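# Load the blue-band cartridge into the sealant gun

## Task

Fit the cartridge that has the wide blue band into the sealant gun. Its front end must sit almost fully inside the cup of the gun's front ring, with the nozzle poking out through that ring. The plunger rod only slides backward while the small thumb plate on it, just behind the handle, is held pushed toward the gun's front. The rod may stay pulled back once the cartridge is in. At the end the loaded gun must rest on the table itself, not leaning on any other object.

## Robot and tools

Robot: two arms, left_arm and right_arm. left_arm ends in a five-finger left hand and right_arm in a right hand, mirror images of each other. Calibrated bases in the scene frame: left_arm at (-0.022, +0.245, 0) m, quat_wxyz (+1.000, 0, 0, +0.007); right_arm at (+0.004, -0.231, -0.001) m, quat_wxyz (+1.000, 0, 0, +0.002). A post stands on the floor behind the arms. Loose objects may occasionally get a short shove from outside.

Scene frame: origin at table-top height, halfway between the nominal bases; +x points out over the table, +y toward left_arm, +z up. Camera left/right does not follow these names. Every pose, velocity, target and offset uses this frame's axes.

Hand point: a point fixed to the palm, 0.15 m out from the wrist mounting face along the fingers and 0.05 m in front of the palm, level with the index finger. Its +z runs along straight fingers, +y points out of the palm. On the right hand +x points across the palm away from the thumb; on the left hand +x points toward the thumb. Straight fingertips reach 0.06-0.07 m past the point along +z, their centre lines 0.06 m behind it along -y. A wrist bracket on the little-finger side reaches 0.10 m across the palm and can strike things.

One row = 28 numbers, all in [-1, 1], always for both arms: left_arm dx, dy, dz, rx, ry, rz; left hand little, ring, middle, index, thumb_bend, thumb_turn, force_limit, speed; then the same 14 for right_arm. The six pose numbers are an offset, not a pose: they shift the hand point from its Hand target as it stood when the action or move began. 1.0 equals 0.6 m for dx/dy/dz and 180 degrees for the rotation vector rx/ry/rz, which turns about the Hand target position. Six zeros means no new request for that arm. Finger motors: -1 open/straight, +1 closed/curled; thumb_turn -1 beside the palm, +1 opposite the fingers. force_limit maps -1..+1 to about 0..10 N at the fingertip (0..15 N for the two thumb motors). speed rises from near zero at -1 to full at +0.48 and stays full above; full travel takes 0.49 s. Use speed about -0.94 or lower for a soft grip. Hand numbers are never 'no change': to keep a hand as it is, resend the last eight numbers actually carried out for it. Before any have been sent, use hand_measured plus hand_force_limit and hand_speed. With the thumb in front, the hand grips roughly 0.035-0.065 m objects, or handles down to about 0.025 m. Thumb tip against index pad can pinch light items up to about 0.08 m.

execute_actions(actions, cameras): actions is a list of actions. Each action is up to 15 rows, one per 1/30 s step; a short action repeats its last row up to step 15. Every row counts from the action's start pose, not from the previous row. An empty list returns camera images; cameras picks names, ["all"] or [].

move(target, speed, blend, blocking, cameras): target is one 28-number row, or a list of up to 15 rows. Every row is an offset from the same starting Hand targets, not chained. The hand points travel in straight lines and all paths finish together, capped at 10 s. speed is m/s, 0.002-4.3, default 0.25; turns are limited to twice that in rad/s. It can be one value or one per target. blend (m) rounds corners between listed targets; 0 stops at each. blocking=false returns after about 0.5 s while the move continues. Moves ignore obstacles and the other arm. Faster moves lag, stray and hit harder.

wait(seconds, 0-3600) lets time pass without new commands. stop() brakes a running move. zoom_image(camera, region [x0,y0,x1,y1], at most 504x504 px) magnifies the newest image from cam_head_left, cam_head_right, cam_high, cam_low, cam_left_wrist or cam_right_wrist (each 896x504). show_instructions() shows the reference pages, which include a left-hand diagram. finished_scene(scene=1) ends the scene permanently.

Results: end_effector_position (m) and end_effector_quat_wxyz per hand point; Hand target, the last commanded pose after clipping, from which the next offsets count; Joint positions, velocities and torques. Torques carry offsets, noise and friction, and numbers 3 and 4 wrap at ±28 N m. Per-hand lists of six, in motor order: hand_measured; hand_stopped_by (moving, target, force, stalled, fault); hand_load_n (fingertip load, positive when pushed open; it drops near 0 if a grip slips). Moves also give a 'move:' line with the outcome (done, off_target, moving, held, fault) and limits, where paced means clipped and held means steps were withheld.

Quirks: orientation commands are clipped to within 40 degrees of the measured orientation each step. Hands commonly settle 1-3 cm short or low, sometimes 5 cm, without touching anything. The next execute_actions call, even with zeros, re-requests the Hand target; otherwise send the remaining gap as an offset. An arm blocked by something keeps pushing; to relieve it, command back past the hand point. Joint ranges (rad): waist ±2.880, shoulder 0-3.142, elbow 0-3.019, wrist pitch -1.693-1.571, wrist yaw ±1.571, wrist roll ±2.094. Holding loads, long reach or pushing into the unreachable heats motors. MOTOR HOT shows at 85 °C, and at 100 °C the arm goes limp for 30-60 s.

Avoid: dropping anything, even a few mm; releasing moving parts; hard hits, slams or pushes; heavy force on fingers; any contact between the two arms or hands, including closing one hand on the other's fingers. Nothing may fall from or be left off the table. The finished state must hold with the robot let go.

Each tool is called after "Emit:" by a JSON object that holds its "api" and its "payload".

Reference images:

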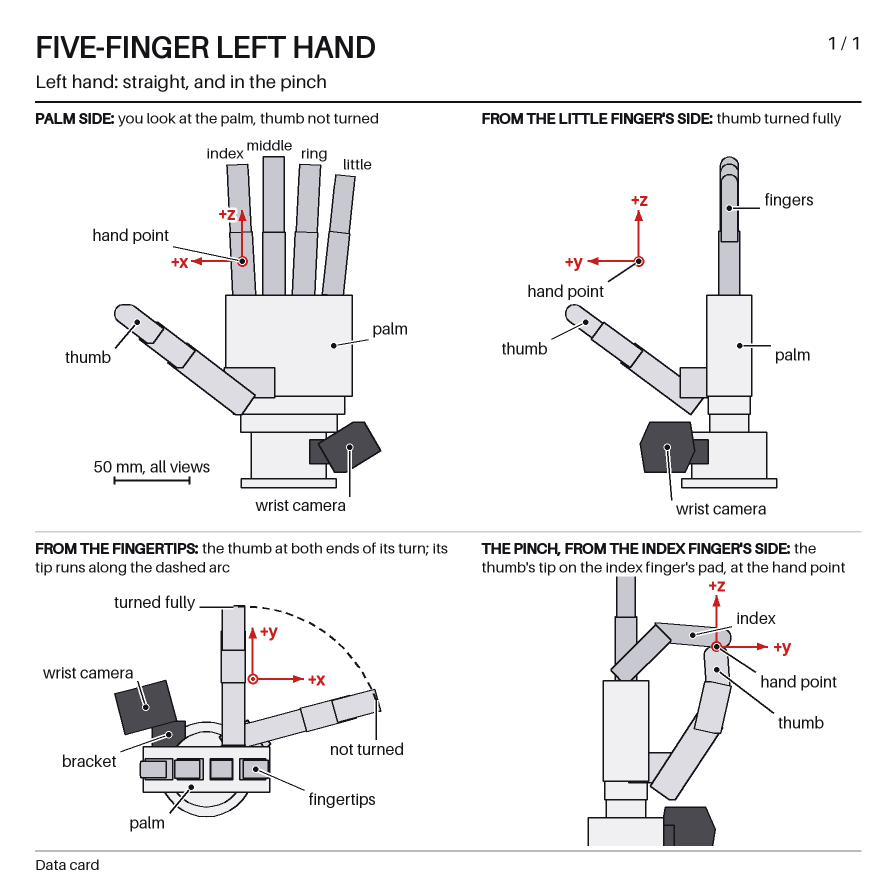

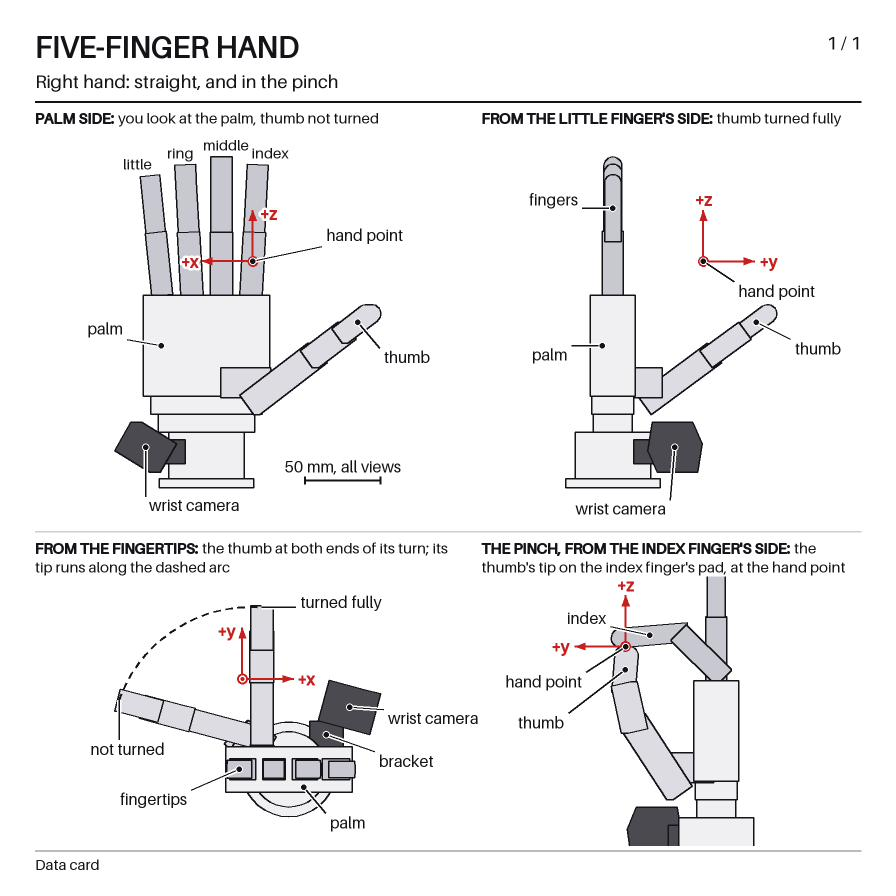

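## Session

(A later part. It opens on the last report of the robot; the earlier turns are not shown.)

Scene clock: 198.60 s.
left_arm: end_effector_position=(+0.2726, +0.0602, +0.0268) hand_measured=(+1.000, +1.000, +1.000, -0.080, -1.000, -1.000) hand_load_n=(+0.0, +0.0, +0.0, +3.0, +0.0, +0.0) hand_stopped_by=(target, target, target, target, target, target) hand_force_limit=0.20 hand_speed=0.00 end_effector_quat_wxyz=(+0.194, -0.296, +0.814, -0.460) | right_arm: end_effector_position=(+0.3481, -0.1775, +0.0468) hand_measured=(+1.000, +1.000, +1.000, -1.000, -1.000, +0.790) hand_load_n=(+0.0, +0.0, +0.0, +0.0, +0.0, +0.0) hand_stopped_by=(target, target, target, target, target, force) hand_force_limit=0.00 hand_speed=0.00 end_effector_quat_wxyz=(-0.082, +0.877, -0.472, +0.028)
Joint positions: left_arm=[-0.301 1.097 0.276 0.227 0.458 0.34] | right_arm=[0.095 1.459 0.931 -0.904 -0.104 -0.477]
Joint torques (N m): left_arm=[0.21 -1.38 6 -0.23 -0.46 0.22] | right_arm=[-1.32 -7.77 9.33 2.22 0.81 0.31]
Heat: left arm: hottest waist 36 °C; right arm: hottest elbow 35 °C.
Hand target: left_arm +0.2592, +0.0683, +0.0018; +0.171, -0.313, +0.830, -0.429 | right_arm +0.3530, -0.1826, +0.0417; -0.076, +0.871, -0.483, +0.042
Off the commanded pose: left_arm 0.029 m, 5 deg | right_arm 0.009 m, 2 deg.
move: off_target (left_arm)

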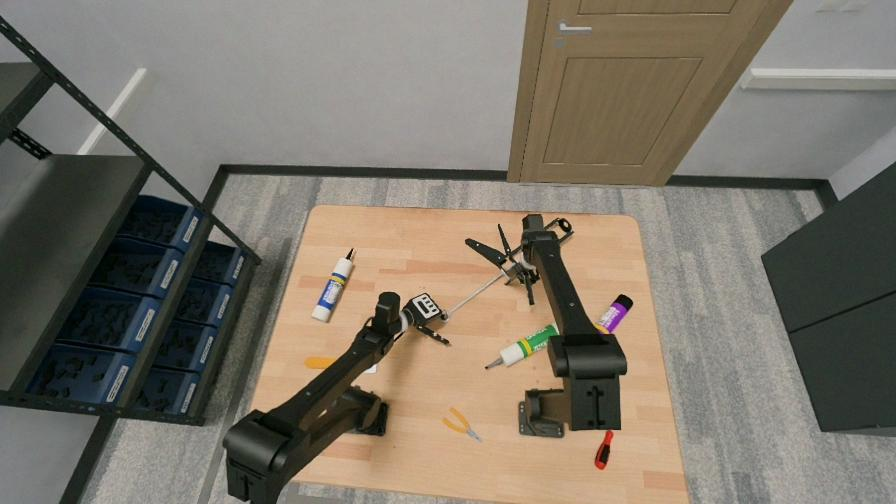

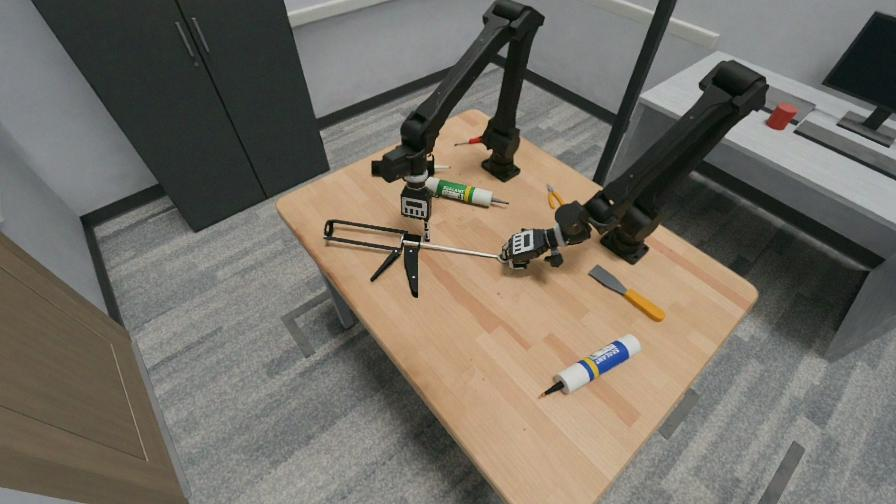

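Now right backs off & lifts; left relieves then lifts.

Emit:
{"api": "move", "payload": {"target": [[0.02,-0.024,0.025,0,0,0,1,1,1,-0.08,-1,-1,0.2,0,-0.025,0.030,0,0,0,0,1,1,1,-1,-1,0.9,0,0],[0.025,-0.026,0.06,0,0,0,1,1,1,-0.08,-1,-1,0.2,0,-0.03,0.030,0.04,0,0,0,1,1,1,-1,-1,0.9,0,0]], "speed": 0.05, "cameras": ["cam_head_left","cam_high"]}}

Emit:
{"api": "zoom_image", "payload": {"camera": "cam_high", "region": [385, 220, 445, 260]}}

Emit:
{"api": "zoom_image", "payload": {"camera": "cam_head_left", "region": [420, 295, 460, 325]}}

Scene clock: 200.67 s.
left_arm: end_effector_position=(+0.2701, +0.0562, +0.0310) hand_measured=(+1.000, +1.000, +1.000, -0.080, -1.000, -1.000) hand_load_n=(+0.0, +0.0, +0.0, +2.0, +0.0, +0.0) hand_stopped_by=(target, target, target, target, target, target) hand_force_limit=0.20 hand_speed=0.00 end_effector_quat_wxyz=(+0.172, -0.314, +0.829, -0.430) | right_arm: end_effector_position=(+0.3327, -0.1688, +0.0591) hand_measured=(+1.000, +1.000, +1.000, -1.000, -1.000, +0.790) hand_load_n=(+0.0, +0.0, +0.0, +0.0, +0.0, +0.0) hand_stopped_by=(target, target, target, target, target, force) hand_force_limit=0.00 hand_speed=0.00 end_effector_quat_wxyz=(-0.073, +0.872, -0.482, +0.038)
Joint positions: left_arm=[-0.337 1.079 0.335 0.073 0.408 0.324] | right_arm=[0.132 1.399 0.908 -0.931 -0.072 -0.419]
Joint torques (N m): left_arm=[0.32 -3.72 9.02 0.53 0.12 -0.03] | right_arm=[0.03 -8.12 11.12 0.54 -0.11 0.24]
Heat: left arm: hottest waist 36 °C; right arm: hottest elbow 35 °C.
Hand target: left_arm +0.2742, +0.0527, +0.0378; +0.171, -0.313, +0.830, -0.429 | right_arm +0.3350, -0.1646, +0.0657; -0.077, +0.871, -0.483, +0.042
Off the commanded pose: left_arm 0.009 m, 0 deg | right_arm 0.008 m, 1 deg.
move: done

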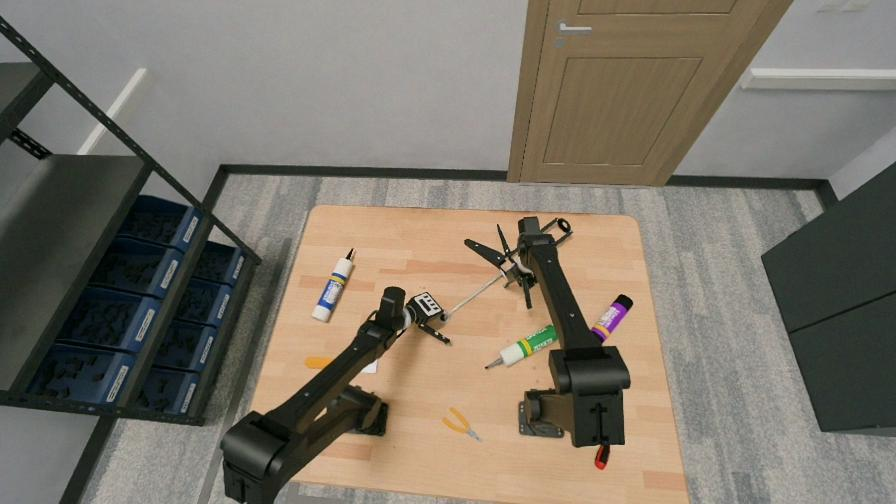

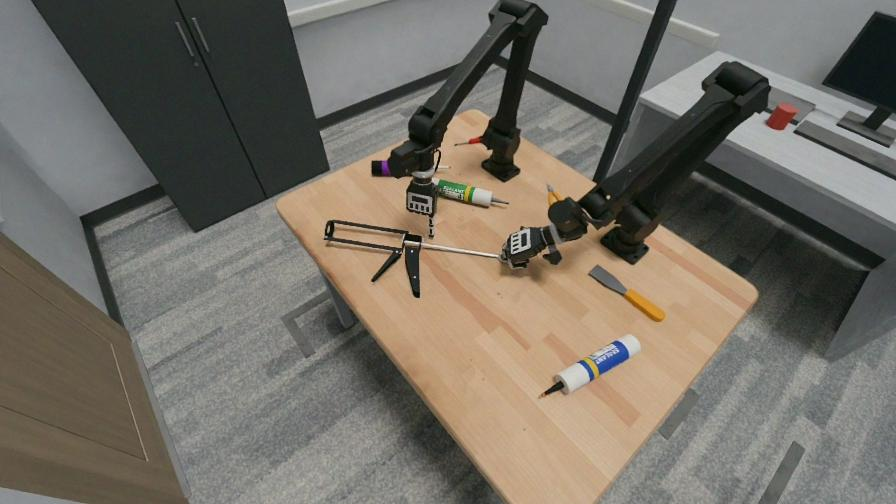

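Scaled by 8.400 from the camera's image (finer frame: 1280x720).

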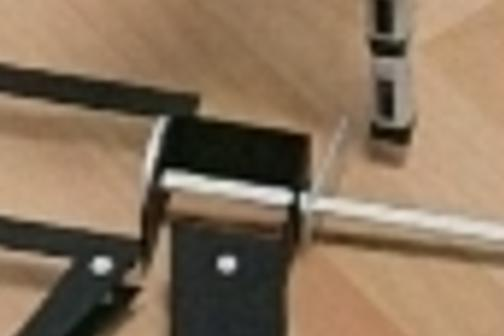

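Scaled by 12.600 from the camera's image (finer frame: 1280x720).

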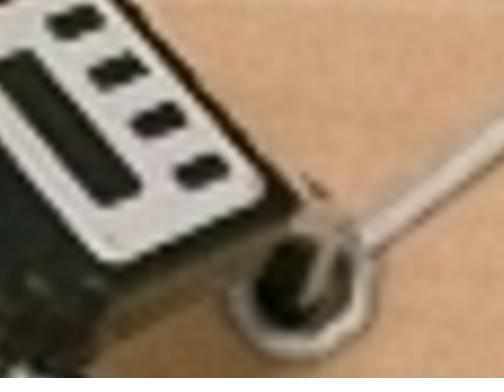

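Emit:
{"api": "move", "payload": {"target": [[0.016,-0.012,0.02,0,0,0,1,1,1,-0.08,-1,-1,0.2,0,0,0,0.15,0,0,0,1,1,1,-1,-1,0.9,0,0],[0.02,-0.014,0.08,0,0,0,1,1,1,-0.08,-1,-1,0.2,0,-0.05,-0.1,0.25,0,0,0,1,1,1,-1,-1,0.9,0,0]], "speed": 0.06, "cameras": ["cam_head_left","cam_high"]}}

Emit:
{"api": "zoom_image", "payload": {"camera": "cam_head_left", "region": [420, 295, 460, 325]}}

Scene clock: 205.07 s.
left_arm: end_effector_position=(+0.2730, +0.0523, +0.0644) hand_measured=(+1.000, +1.000, +1.000, -0.080, -1.000, -1.000) hand_load_n=(+0.0, +0.0, +0.0, +0.0, +0.0, +0.0) hand_stopped_by=(target, target, target, target, target, target) hand_force_limit=0.20 hand_speed=0.00 end_effector_quat_wxyz=(+0.162, -0.317, +0.836, -0.418) | right_arm: end_effector_position=(+0.2907, -0.2213, +0.1943) hand_measured=(+1.000, +1.000, +1.000, -1.000, -1.000, +0.790) hand_load_n=(+0.0, +0.0, +0.0, +0.0, +0.0, +0.0) hand_stopped_by=(target, target, target, target, target, force) hand_force_limit=0.00 hand_speed=0.00 end_effector_quat_wxyz=(-0.063, +0.871, -0.486, +0.019)
Joint positions: left_arm=[-0.351 1.006 0.424 -0.123 0.395 0.323] | right_arm=[-0.011 1.201 1.098 -1.374 -0.092 -0.556]
Joint torques (N m): left_arm=[0.44 -3.9 11.47 0.8 0.21 -0.12] | right_arm=[-1.61 -6.07 16.12 0.49 -0.29 0.03]
Heat: left arm: hottest waist 36 °C; right arm: hottest elbow 35 °C.
Hand target: left_arm +0.2863, +0.0443, +0.0859; +0.171, -0.313, +0.830, -0.429 | right_arm +0.3050, -0.2246, +0.2156; -0.077, +0.871, -0.483, +0.042
Off the commanded pose: left_arm 0.026 m, 2 deg | right_arm 0.026 m, 3 deg.
move: off_target (left_arm, right_arm)

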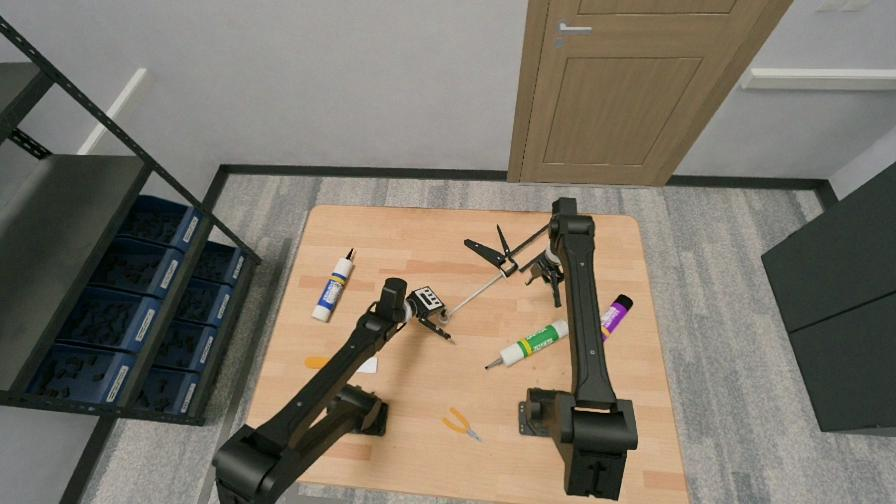

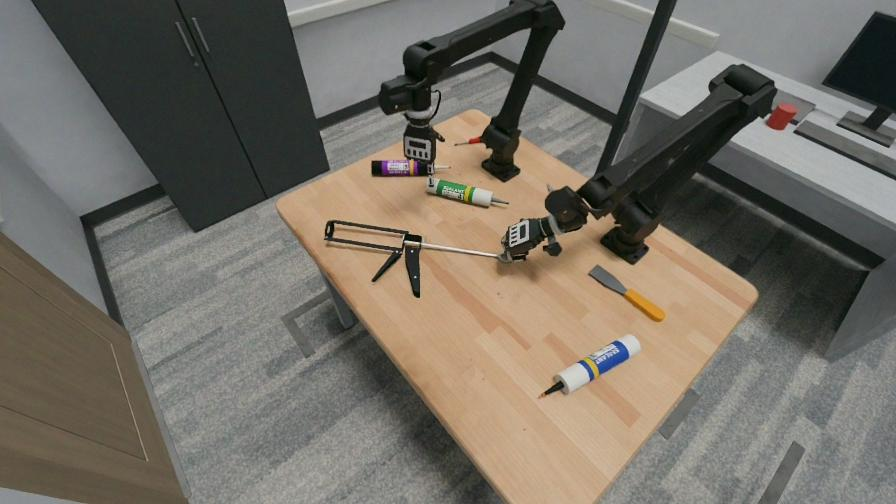

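Scaled by 12.600 from the camera's image (finer frame: 1280x720).

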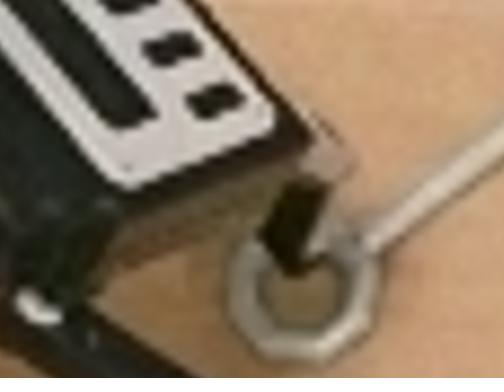

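Emit:
{"api": "move", "payload": {"target": [[-0.02,0.03,0.3,0,0,0,1,1,1,-0.08,-1,-1,0.2,0,-0.05,-0.0,0.05,0,0,0,1,1,1,-1,-1,0.9,0,0]], "speed": 0.15}}

Emit:
{"api": "move", "payload": {"target": [[-0.15,0.4,0.1,0,0,0.3,1,1,1,-0.08,-1,-1,0.2,0,0,0,0.0,0,0,0,1,1,1,-1,-1,0.9,0,0],[-0.28,0.75,0.1,0,0,0.6,1,1,1,-0.08,-1,-1,0.2,0,0,0,0.0,0,0,0,1,1,1,-1,-1,0.9,0,0]], "speed": 0.2, "blend": 0.05, "cameras": ["all"]}}

Scene clock: 208.30 s.
left_arm: end_effector_position=(+0.2662, +0.0610, +0.2418) hand_measured=(+1.000, +1.000, +1.000, -0.080, -1.000, -1.000) hand_load_n=(+0.0, +0.0, +0.0, +0.0, +0.0, +0.0) hand_stopped_by=(target, target, target, target, target, target) hand_force_limit=0.20 hand_speed=0.00 end_effector_quat_wxyz=(+0.155, -0.322, +0.834, -0.421) | right_arm: end_effector_position=(+0.2630, -0.2214, +0.2244) hand_measured=(+1.000, +1.000, +1.000, -1.000, -1.000, +0.790) hand_load_n=(+0.0, +0.0, +0.0, +0.0, -0.5, +0.0) hand_stopped_by=(target, target, target, target, target, force) hand_force_limit=0.00 hand_speed=0.00 end_effector_quat_wxyz=(-0.063, +0.872, -0.486, +0.019)
Joint positions: left_arm=[-0.317 0.798 0.812 -0.73 0.43 0.332] | right_arm=[-0.012 1.122 1.116 -1.471 -0.092 -0.558]
Joint torques (N m): left_arm=[1.73 -3.08 13.15 0.81 0.4 0.18] | right_arm=[-1.67 -5.01 16.18 0.47 -0.29 0.02]
Heat: left arm: hottest waist 36 °C; right arm: hottest elbow 36 °C.
Hand target: left_arm +0.2743, +0.0622, +0.2659; +0.171, -0.313, +0.830, -0.429 | right_arm +0.2750, -0.2245, +0.2457; -0.077, +0.871, -0.483, +0.042
Off the commanded pose: left_arm 0.025 m, 2 deg | right_arm 0.025 m, 3 deg.
move: off_target (left_arm, right_arm)

Scene clock: 213.80 s.
left_arm: end_effector_position=(+0.1037, +0.4999, +0.2968) hand_measured=(+1.000, +1.000, +1.000, -0.080, -1.000, -1.000) hand_load_n=(+0.5, +0.0, +0.0, +0.0, +0.0, +0.0) hand_stopped_by=(target, target, target, target, target, target) hand_force_limit=0.20 hand_speed=0.00 end_effector_quat_wxyz=(-0.419, +0.867, -0.242, +0.114) | right_arm: end_effector_position=(+0.2630, -0.2214, +0.2244) hand_measured=(+1.000, +1.000, +1.000, -1.000, -1.000, +0.790) hand_load_n=(+0.0, +0.0, +0.0, +0.0, +0.0, +0.0) hand_stopped_by=(target, target, target, target, target, force) hand_force_limit=0.00 hand_speed=0.00 end_effector_quat_wxyz=(-0.063, +0.872, -0.486, +0.019)
Joint positions: left_arm=[1.327 0.62 0.902 -0.978 0.24 0.202] | right_arm=[-0.012 1.122 1.116 -1.471 -0.092 -0.558]
Joint torques (N m): left_arm=[1.79 0.38 12.96 2.48 0.16 -0.15] | right_arm=[-1.61 -5.07 16.18 0.47 -0.29 0.02]
Heat: left arm: hottest waist 36 °C; right arm: hottest elbow 36 °C.
Hand target: left_arm +0.1062, +0.5122, +0.3258; -0.448, +0.855, -0.235, +0.114 | right_arm +0.2750, -0.2245, +0.2457; -0.077, +0.871, -0.483, +0.042
Off the commanded pose: left_arm 0.032 m, 4 deg | right_arm 0.025 m, 3 deg.
move: off_target (left_arm)

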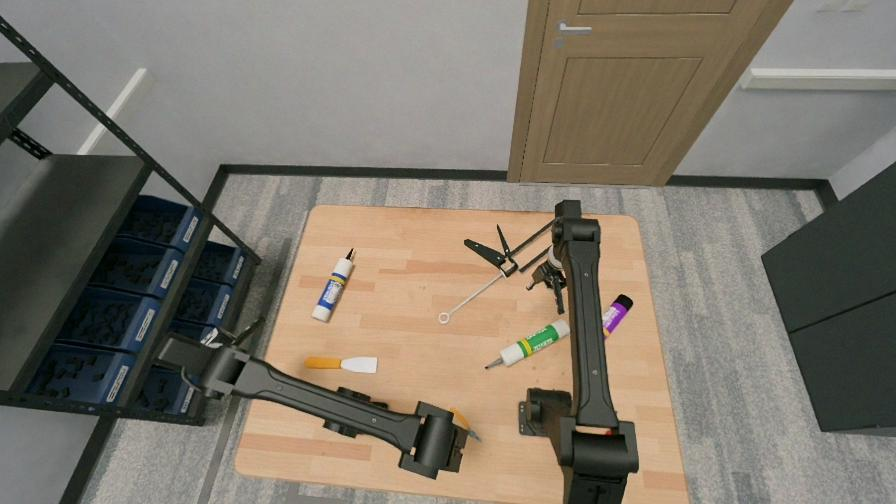

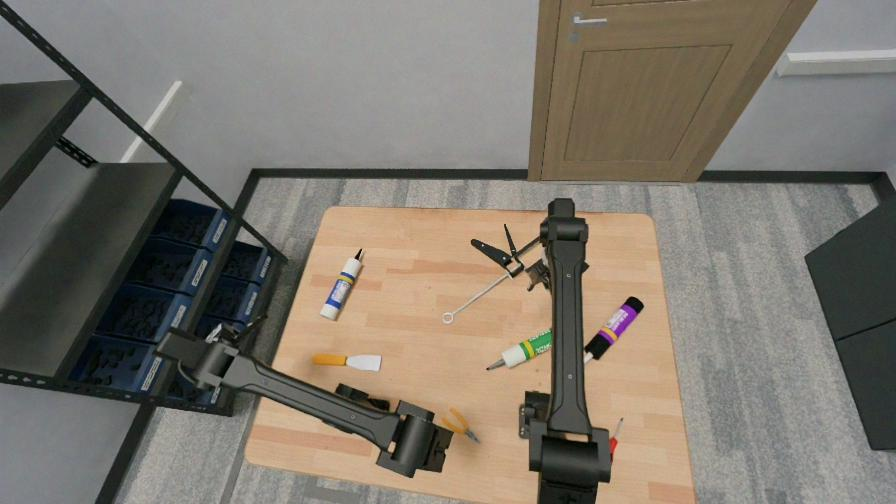

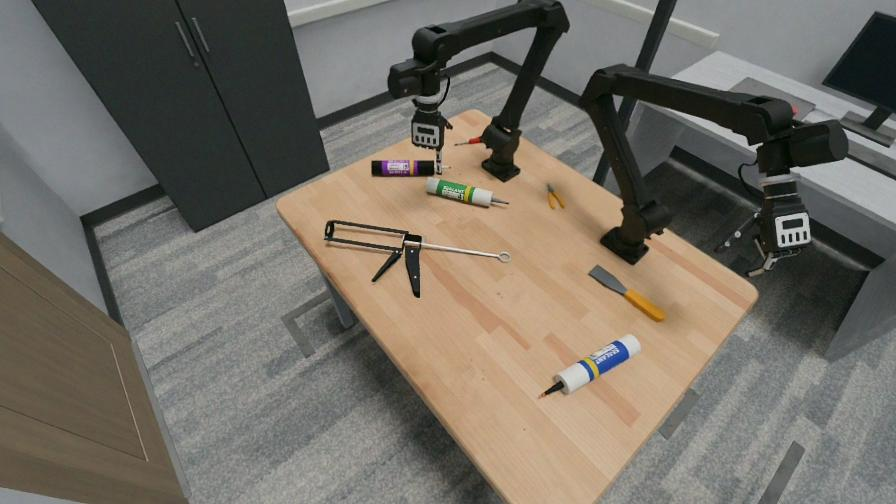

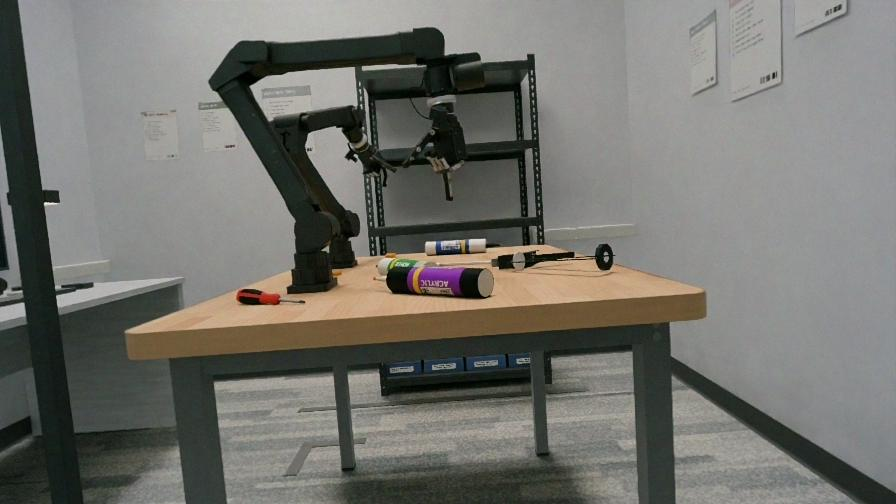

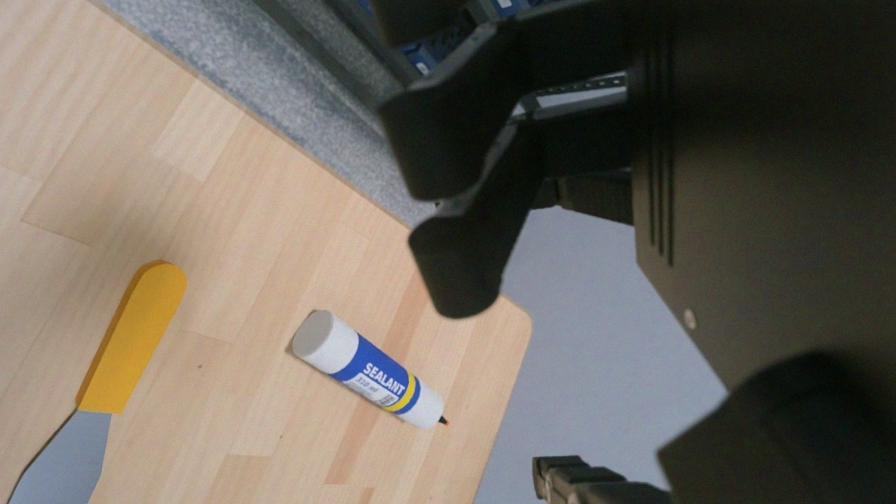

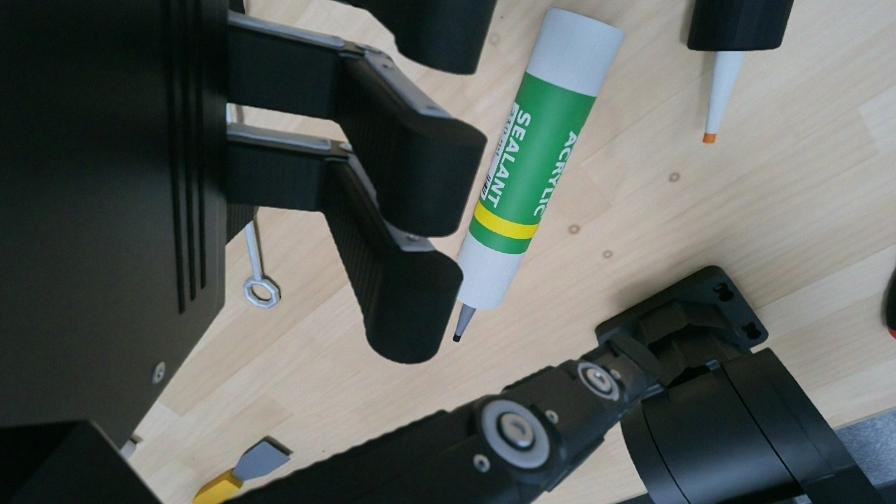

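Emit:
{"api": "zoom_image", "payload": {"camera": "cam_head_left", "region": [455, 210, 595, 330]}}

Emit:
{"api": "zoom_image", "payload": {"camera": "cam_head_right", "region": [460, 210, 600, 330]}}

Emit:
{"api": "zoom_image", "payload": {"camera": "cam_high", "region": [310, 200, 430, 300]}}

Emit:
{"api": "zoom_image", "payload": {"camera": "cam_low", "region": [490, 230, 640, 290]}}

Emit:
{"api": "zoom_image", "payload": {"camera": "cam_head_left", "region": [300, 235, 370, 330]}}

Scaled by 3.600 from the camera's image (finer frame: 1280x720).

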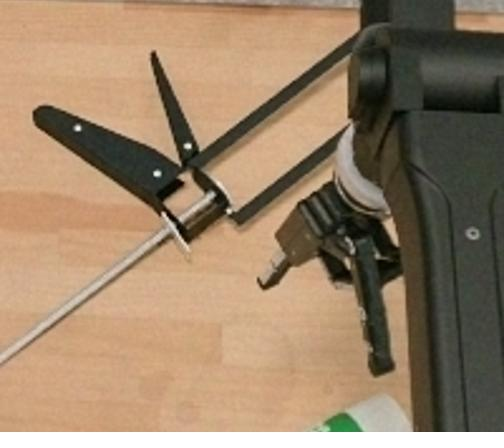

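Scaled by 3.600 from the camera's image (finer frame: 1280x720).

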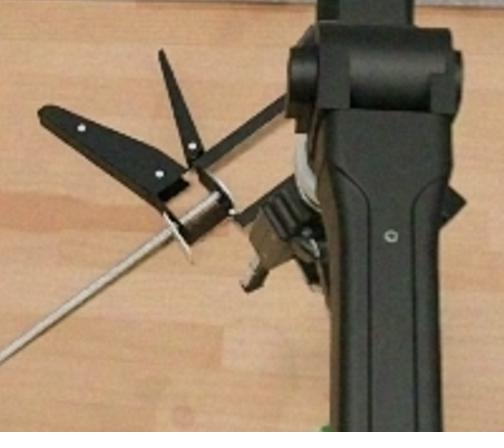

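Scaled by 4.200 from the camera's image (finer frame: 1280x720).

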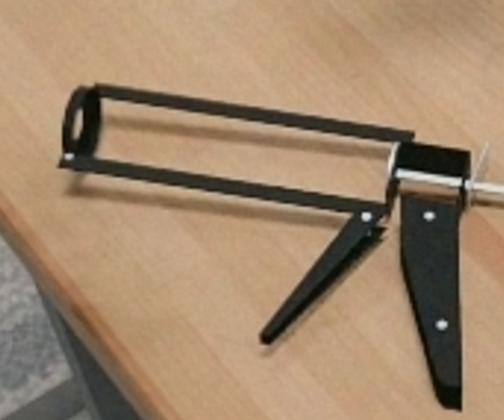

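Scaled by 3.360 from the camera's image (finer frame: 1280x720).

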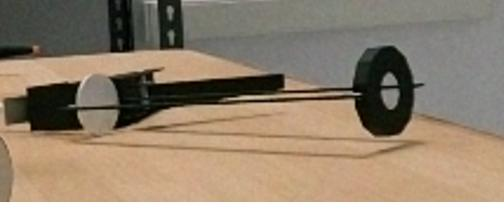

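Scaled by 5.305 from the camera's image (finer frame: 1280x720).

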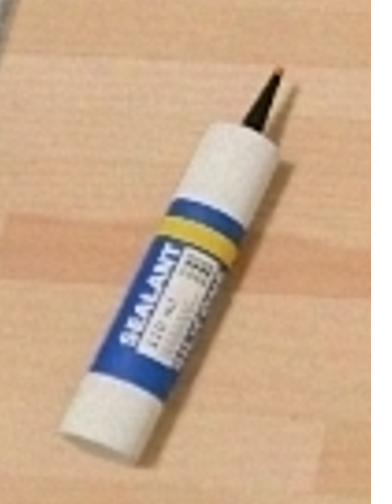

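Emit:
{"api": "move", "payload": {"target": [[0,0,0,0,0,0,1,1,1,-0.08,-1,-1,0.2,0,0.0,0.4,0.12,0.06,-0.055,0.06,-0.6,-0.6,-0.6,-0.6,-0.8,1,0,0.2],[0,0,0,0,0,0,1,1,1,-0.08,-1,-1,0.2,0,0.05,0.75,0.05,0.14,-0.125,0.135,-0.6,-0.6,-0.6,-0.6,-0.8,1,0,0.2],[0,0,0,0,0,0,1,1,1,-0.08,-1,-1,0.2,0,0.115,0.93,-0.05,0.1814,-0.1611,0.1746,-0.6,-0.6,-0.6,-0.6,-0.8,1,0,0.2]], "speed": 0.25, "blend": 0.05, "cameras": ["cam_head_left","cam_high","cam_low","cam_right_wrist"]}}

Scene clock: 219.83 s.
left_arm: end_effector_position=(+0.1037, +0.5000, +0.2969) hand_measured=(+1.000, +1.000, +1.000, -0.080, -1.000, -1.000) hand_load_n=(+0.0, +0.0, +0.0, +0.0, +0.0, +0.0) hand_stopped_by=(target, target, target, target, target, target) hand_force_limit=0.20 hand_speed=0.00 end_effector_quat_wxyz=(-0.419, +0.867, -0.242, +0.114) | right_arm: end_effector_position=(+0.3347, +0.3123, +0.1914) hand_measured=(-0.600, -0.600, -0.600, -0.600, -0.800, +1.000) hand_load_n=(+0.0, +0.0, +0.0, +0.0, +0.0, +0.0) hand_stopped_by=(target, target, target, target, target, target) hand_force_limit=0.00 hand_speed=0.20 end_effector_quat_wxyz=(-0.412, +0.883, -0.208, +0.087)
Joint positions: left_arm=[1.327 0.62 0.902 -0.978 0.24 0.202] | right_arm=[0.94 1.612 1.363 -0.461 -0.143 -0.1]
Joint torques (N m): left_arm=[1.44 -0.62 13.11 2.21 0.1 -0.19] | right_arm=[-0.21 -11.52 17.57 2.92 -0.32 0]
Heat: left arm: hottest waist 36 °C; right arm: hottest elbow 36 °C.
Hand target: left_arm +0.1062, +0.5122, +0.3258; -0.448, +0.855, -0.235, +0.114 | right_arm +0.3440, +0.3335, +0.2157; -0.437, +0.873, -0.193, +0.097
Off the commanded pose: left_arm 0.032 m, 4 deg | right_arm 0.034 m, 4 deg.
move: off_target (right_arm)

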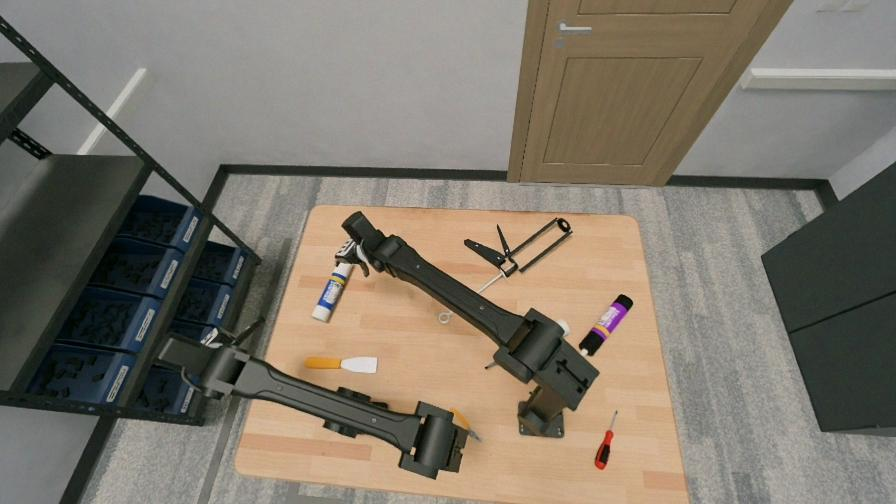

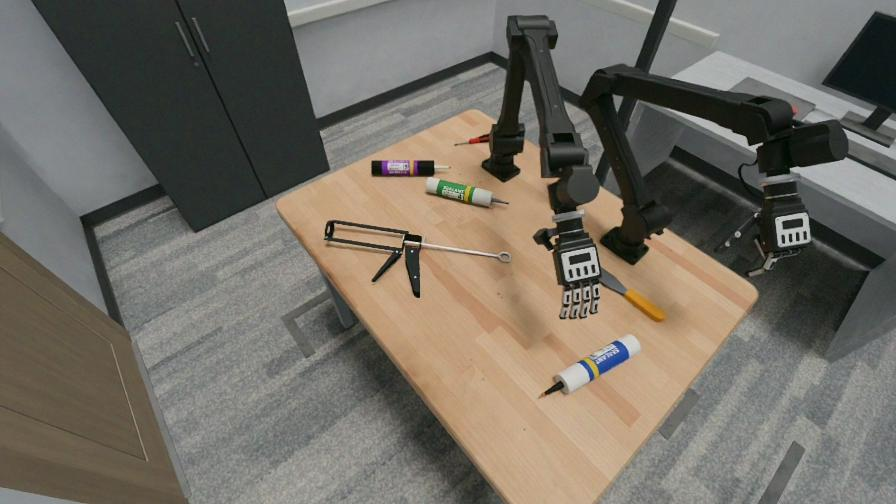

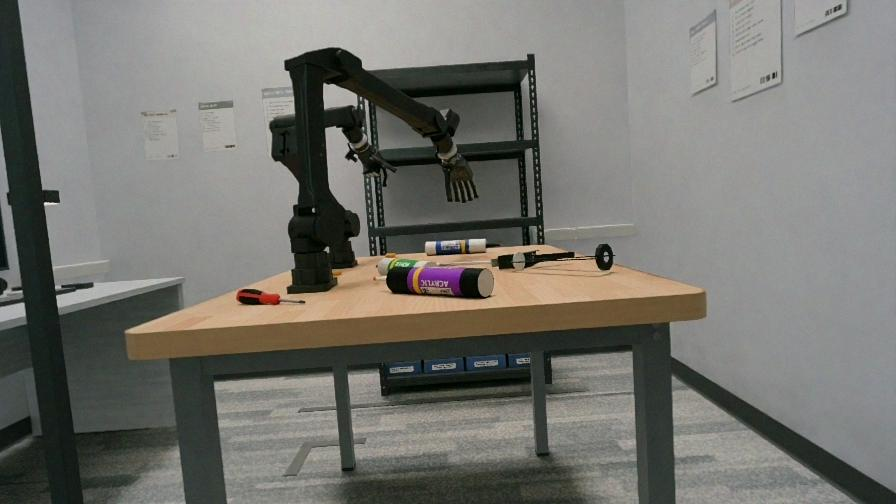

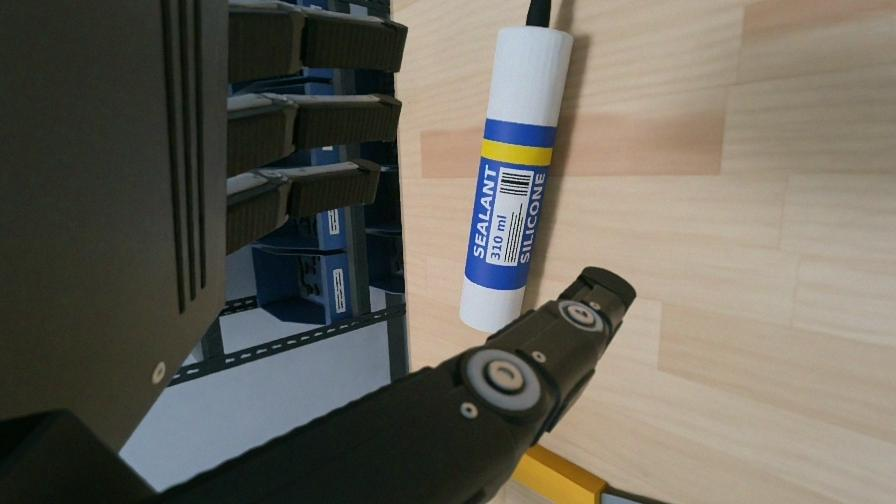

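Emit:
{"api": "move", "payload": {"target": [[0,0,0,0,0,0,1,1,1,-0.08,-1,-1,0.2,0,0.018,0.06,-0.15,0,0,0,-0.6,-0.6,-0.6,-0.6,-0.8,1,0,0.2]], "speed": 0.15, "cameras": ["cam_head_left","cam_high","cam_low","cam_right_wrist"]}}

Emit:
{"api": "zoom_image", "payload": {"camera": "cam_high", "region": [520, 280, 660, 410]}}

Emit:
{"api": "zoom_image", "payload": {"camera": "cam_head_left", "region": [300, 235, 380, 330]}}

Emit:
{"api": "zoom_image", "payload": {"camera": "cam_low", "region": [410, 210, 510, 270]}}

Scene clock: 221.33 s.
left_arm: end_effector_position=(+0.1037, +0.5000, +0.2969) hand_measured=(+1.000, +1.000, +1.000, -0.080, -1.000, -1.000) hand_load_n=(+0.0, +0.0, +0.0, +0.0, +0.0, +0.0) hand_stopped_by=(target, target, target, target, target, target) hand_force_limit=0.20 hand_speed=0.00 end_effector_quat_wxyz=(-0.419, +0.867, -0.242, +0.114) | right_arm: end_effector_position=(+0.3521, +0.3563, +0.1197) hand_measured=(-0.600, -0.600, -0.600, -0.600, -0.800, +1.000) hand_load_n=(+0.0, +0.0, +0.0, +0.0, +0.0, +0.0) hand_stopped_by=(target, target, target, target, target, target) hand_force_limit=0.00 hand_speed=0.20 end_effector_quat_wxyz=(-0.425, +0.878, -0.198, +0.094)
Joint positions: left_arm=[1.327 0.62 0.902 -0.978 0.24 0.202] | right_arm=[0.96 1.774 1.363 -0.266 -0.132 -0.1]
Joint torques (N m): left_arm=[0.97 0.32 13.08 2.28 0.11 -0.17] | right_arm=[-0.09 -13.33 14.02 3.03 -0.08 0.13]
Heat: left arm: hottest waist 36 °C; right arm: hottest elbow 36 °C.
Hand target: left_arm +0.1062, +0.5122, +0.3258; -0.448, +0.855, -0.235, +0.114 | right_arm +0.3548, +0.3694, +0.1257; -0.437, +0.873, -0.193, +0.097
Off the commanded pose: left_arm 0.032 m, 4 deg | right_arm 0.015 m, 2 deg.
move: off_target (right_arm)

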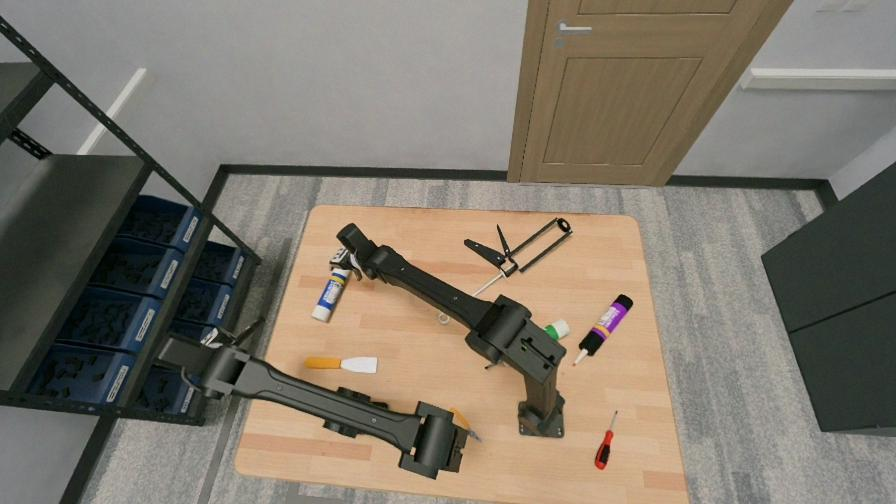

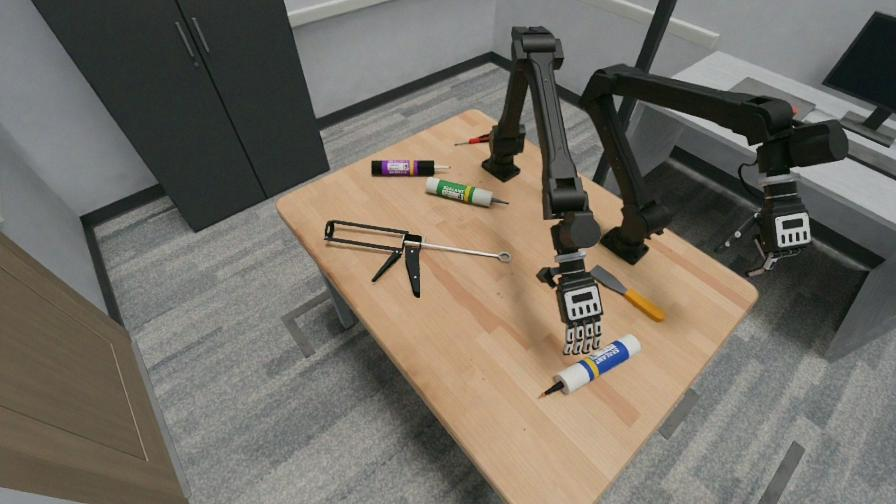

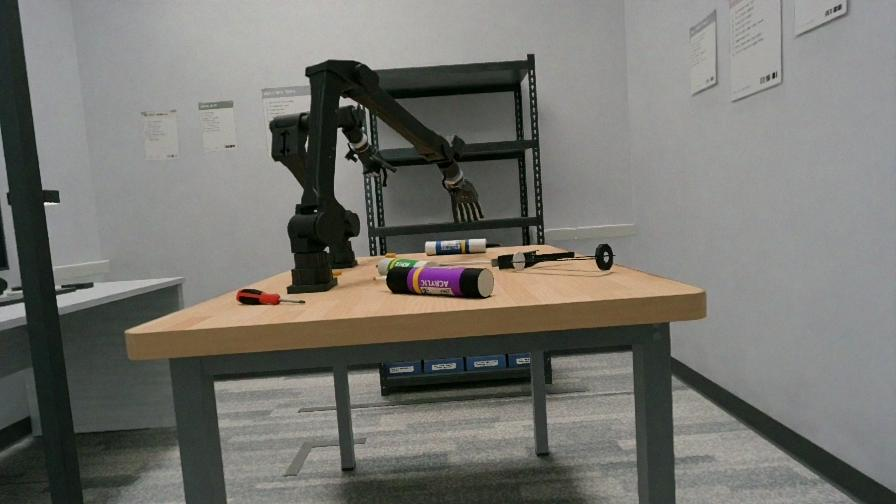

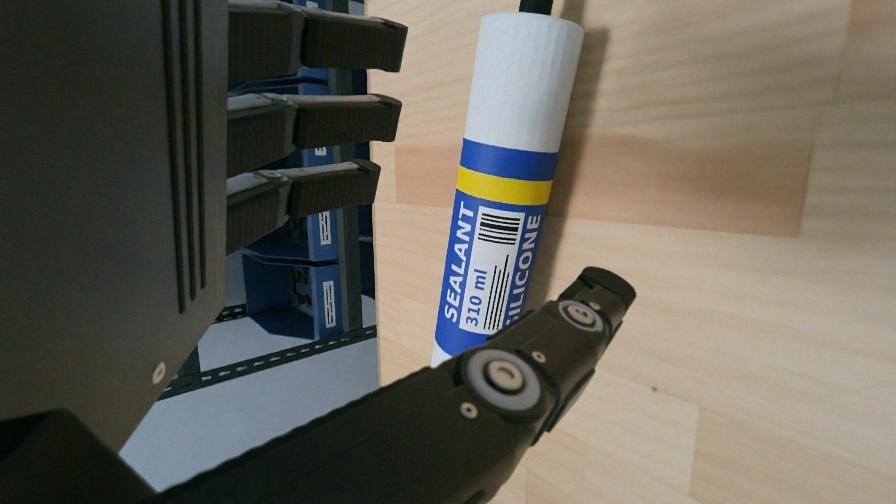

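Scaled by 3.600 from the camera's image (finer frame: 1280x720).

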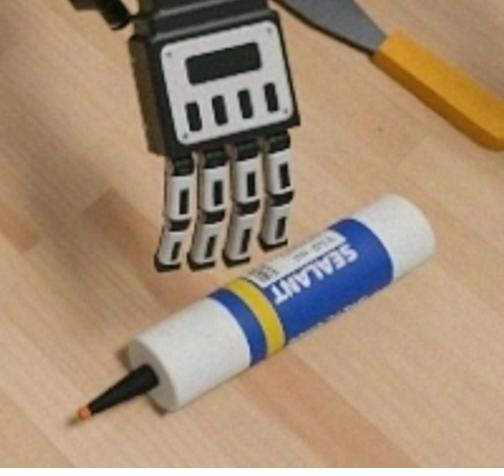

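Scaled by 5.305 from the camera's image (finer frame: 1280x720).

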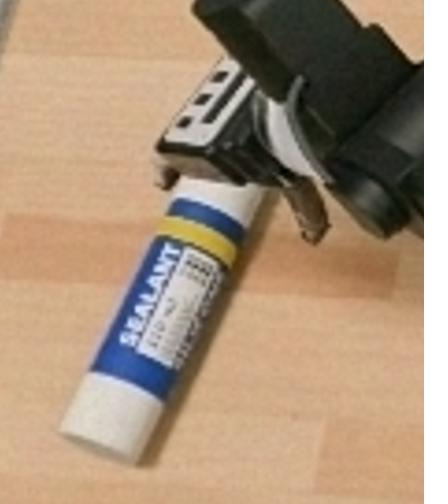

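Scaled by 5.040 from the camera's image (finer frame: 1280x720).

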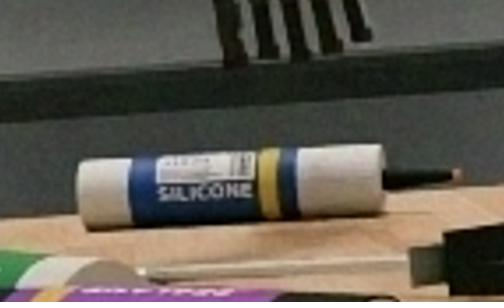

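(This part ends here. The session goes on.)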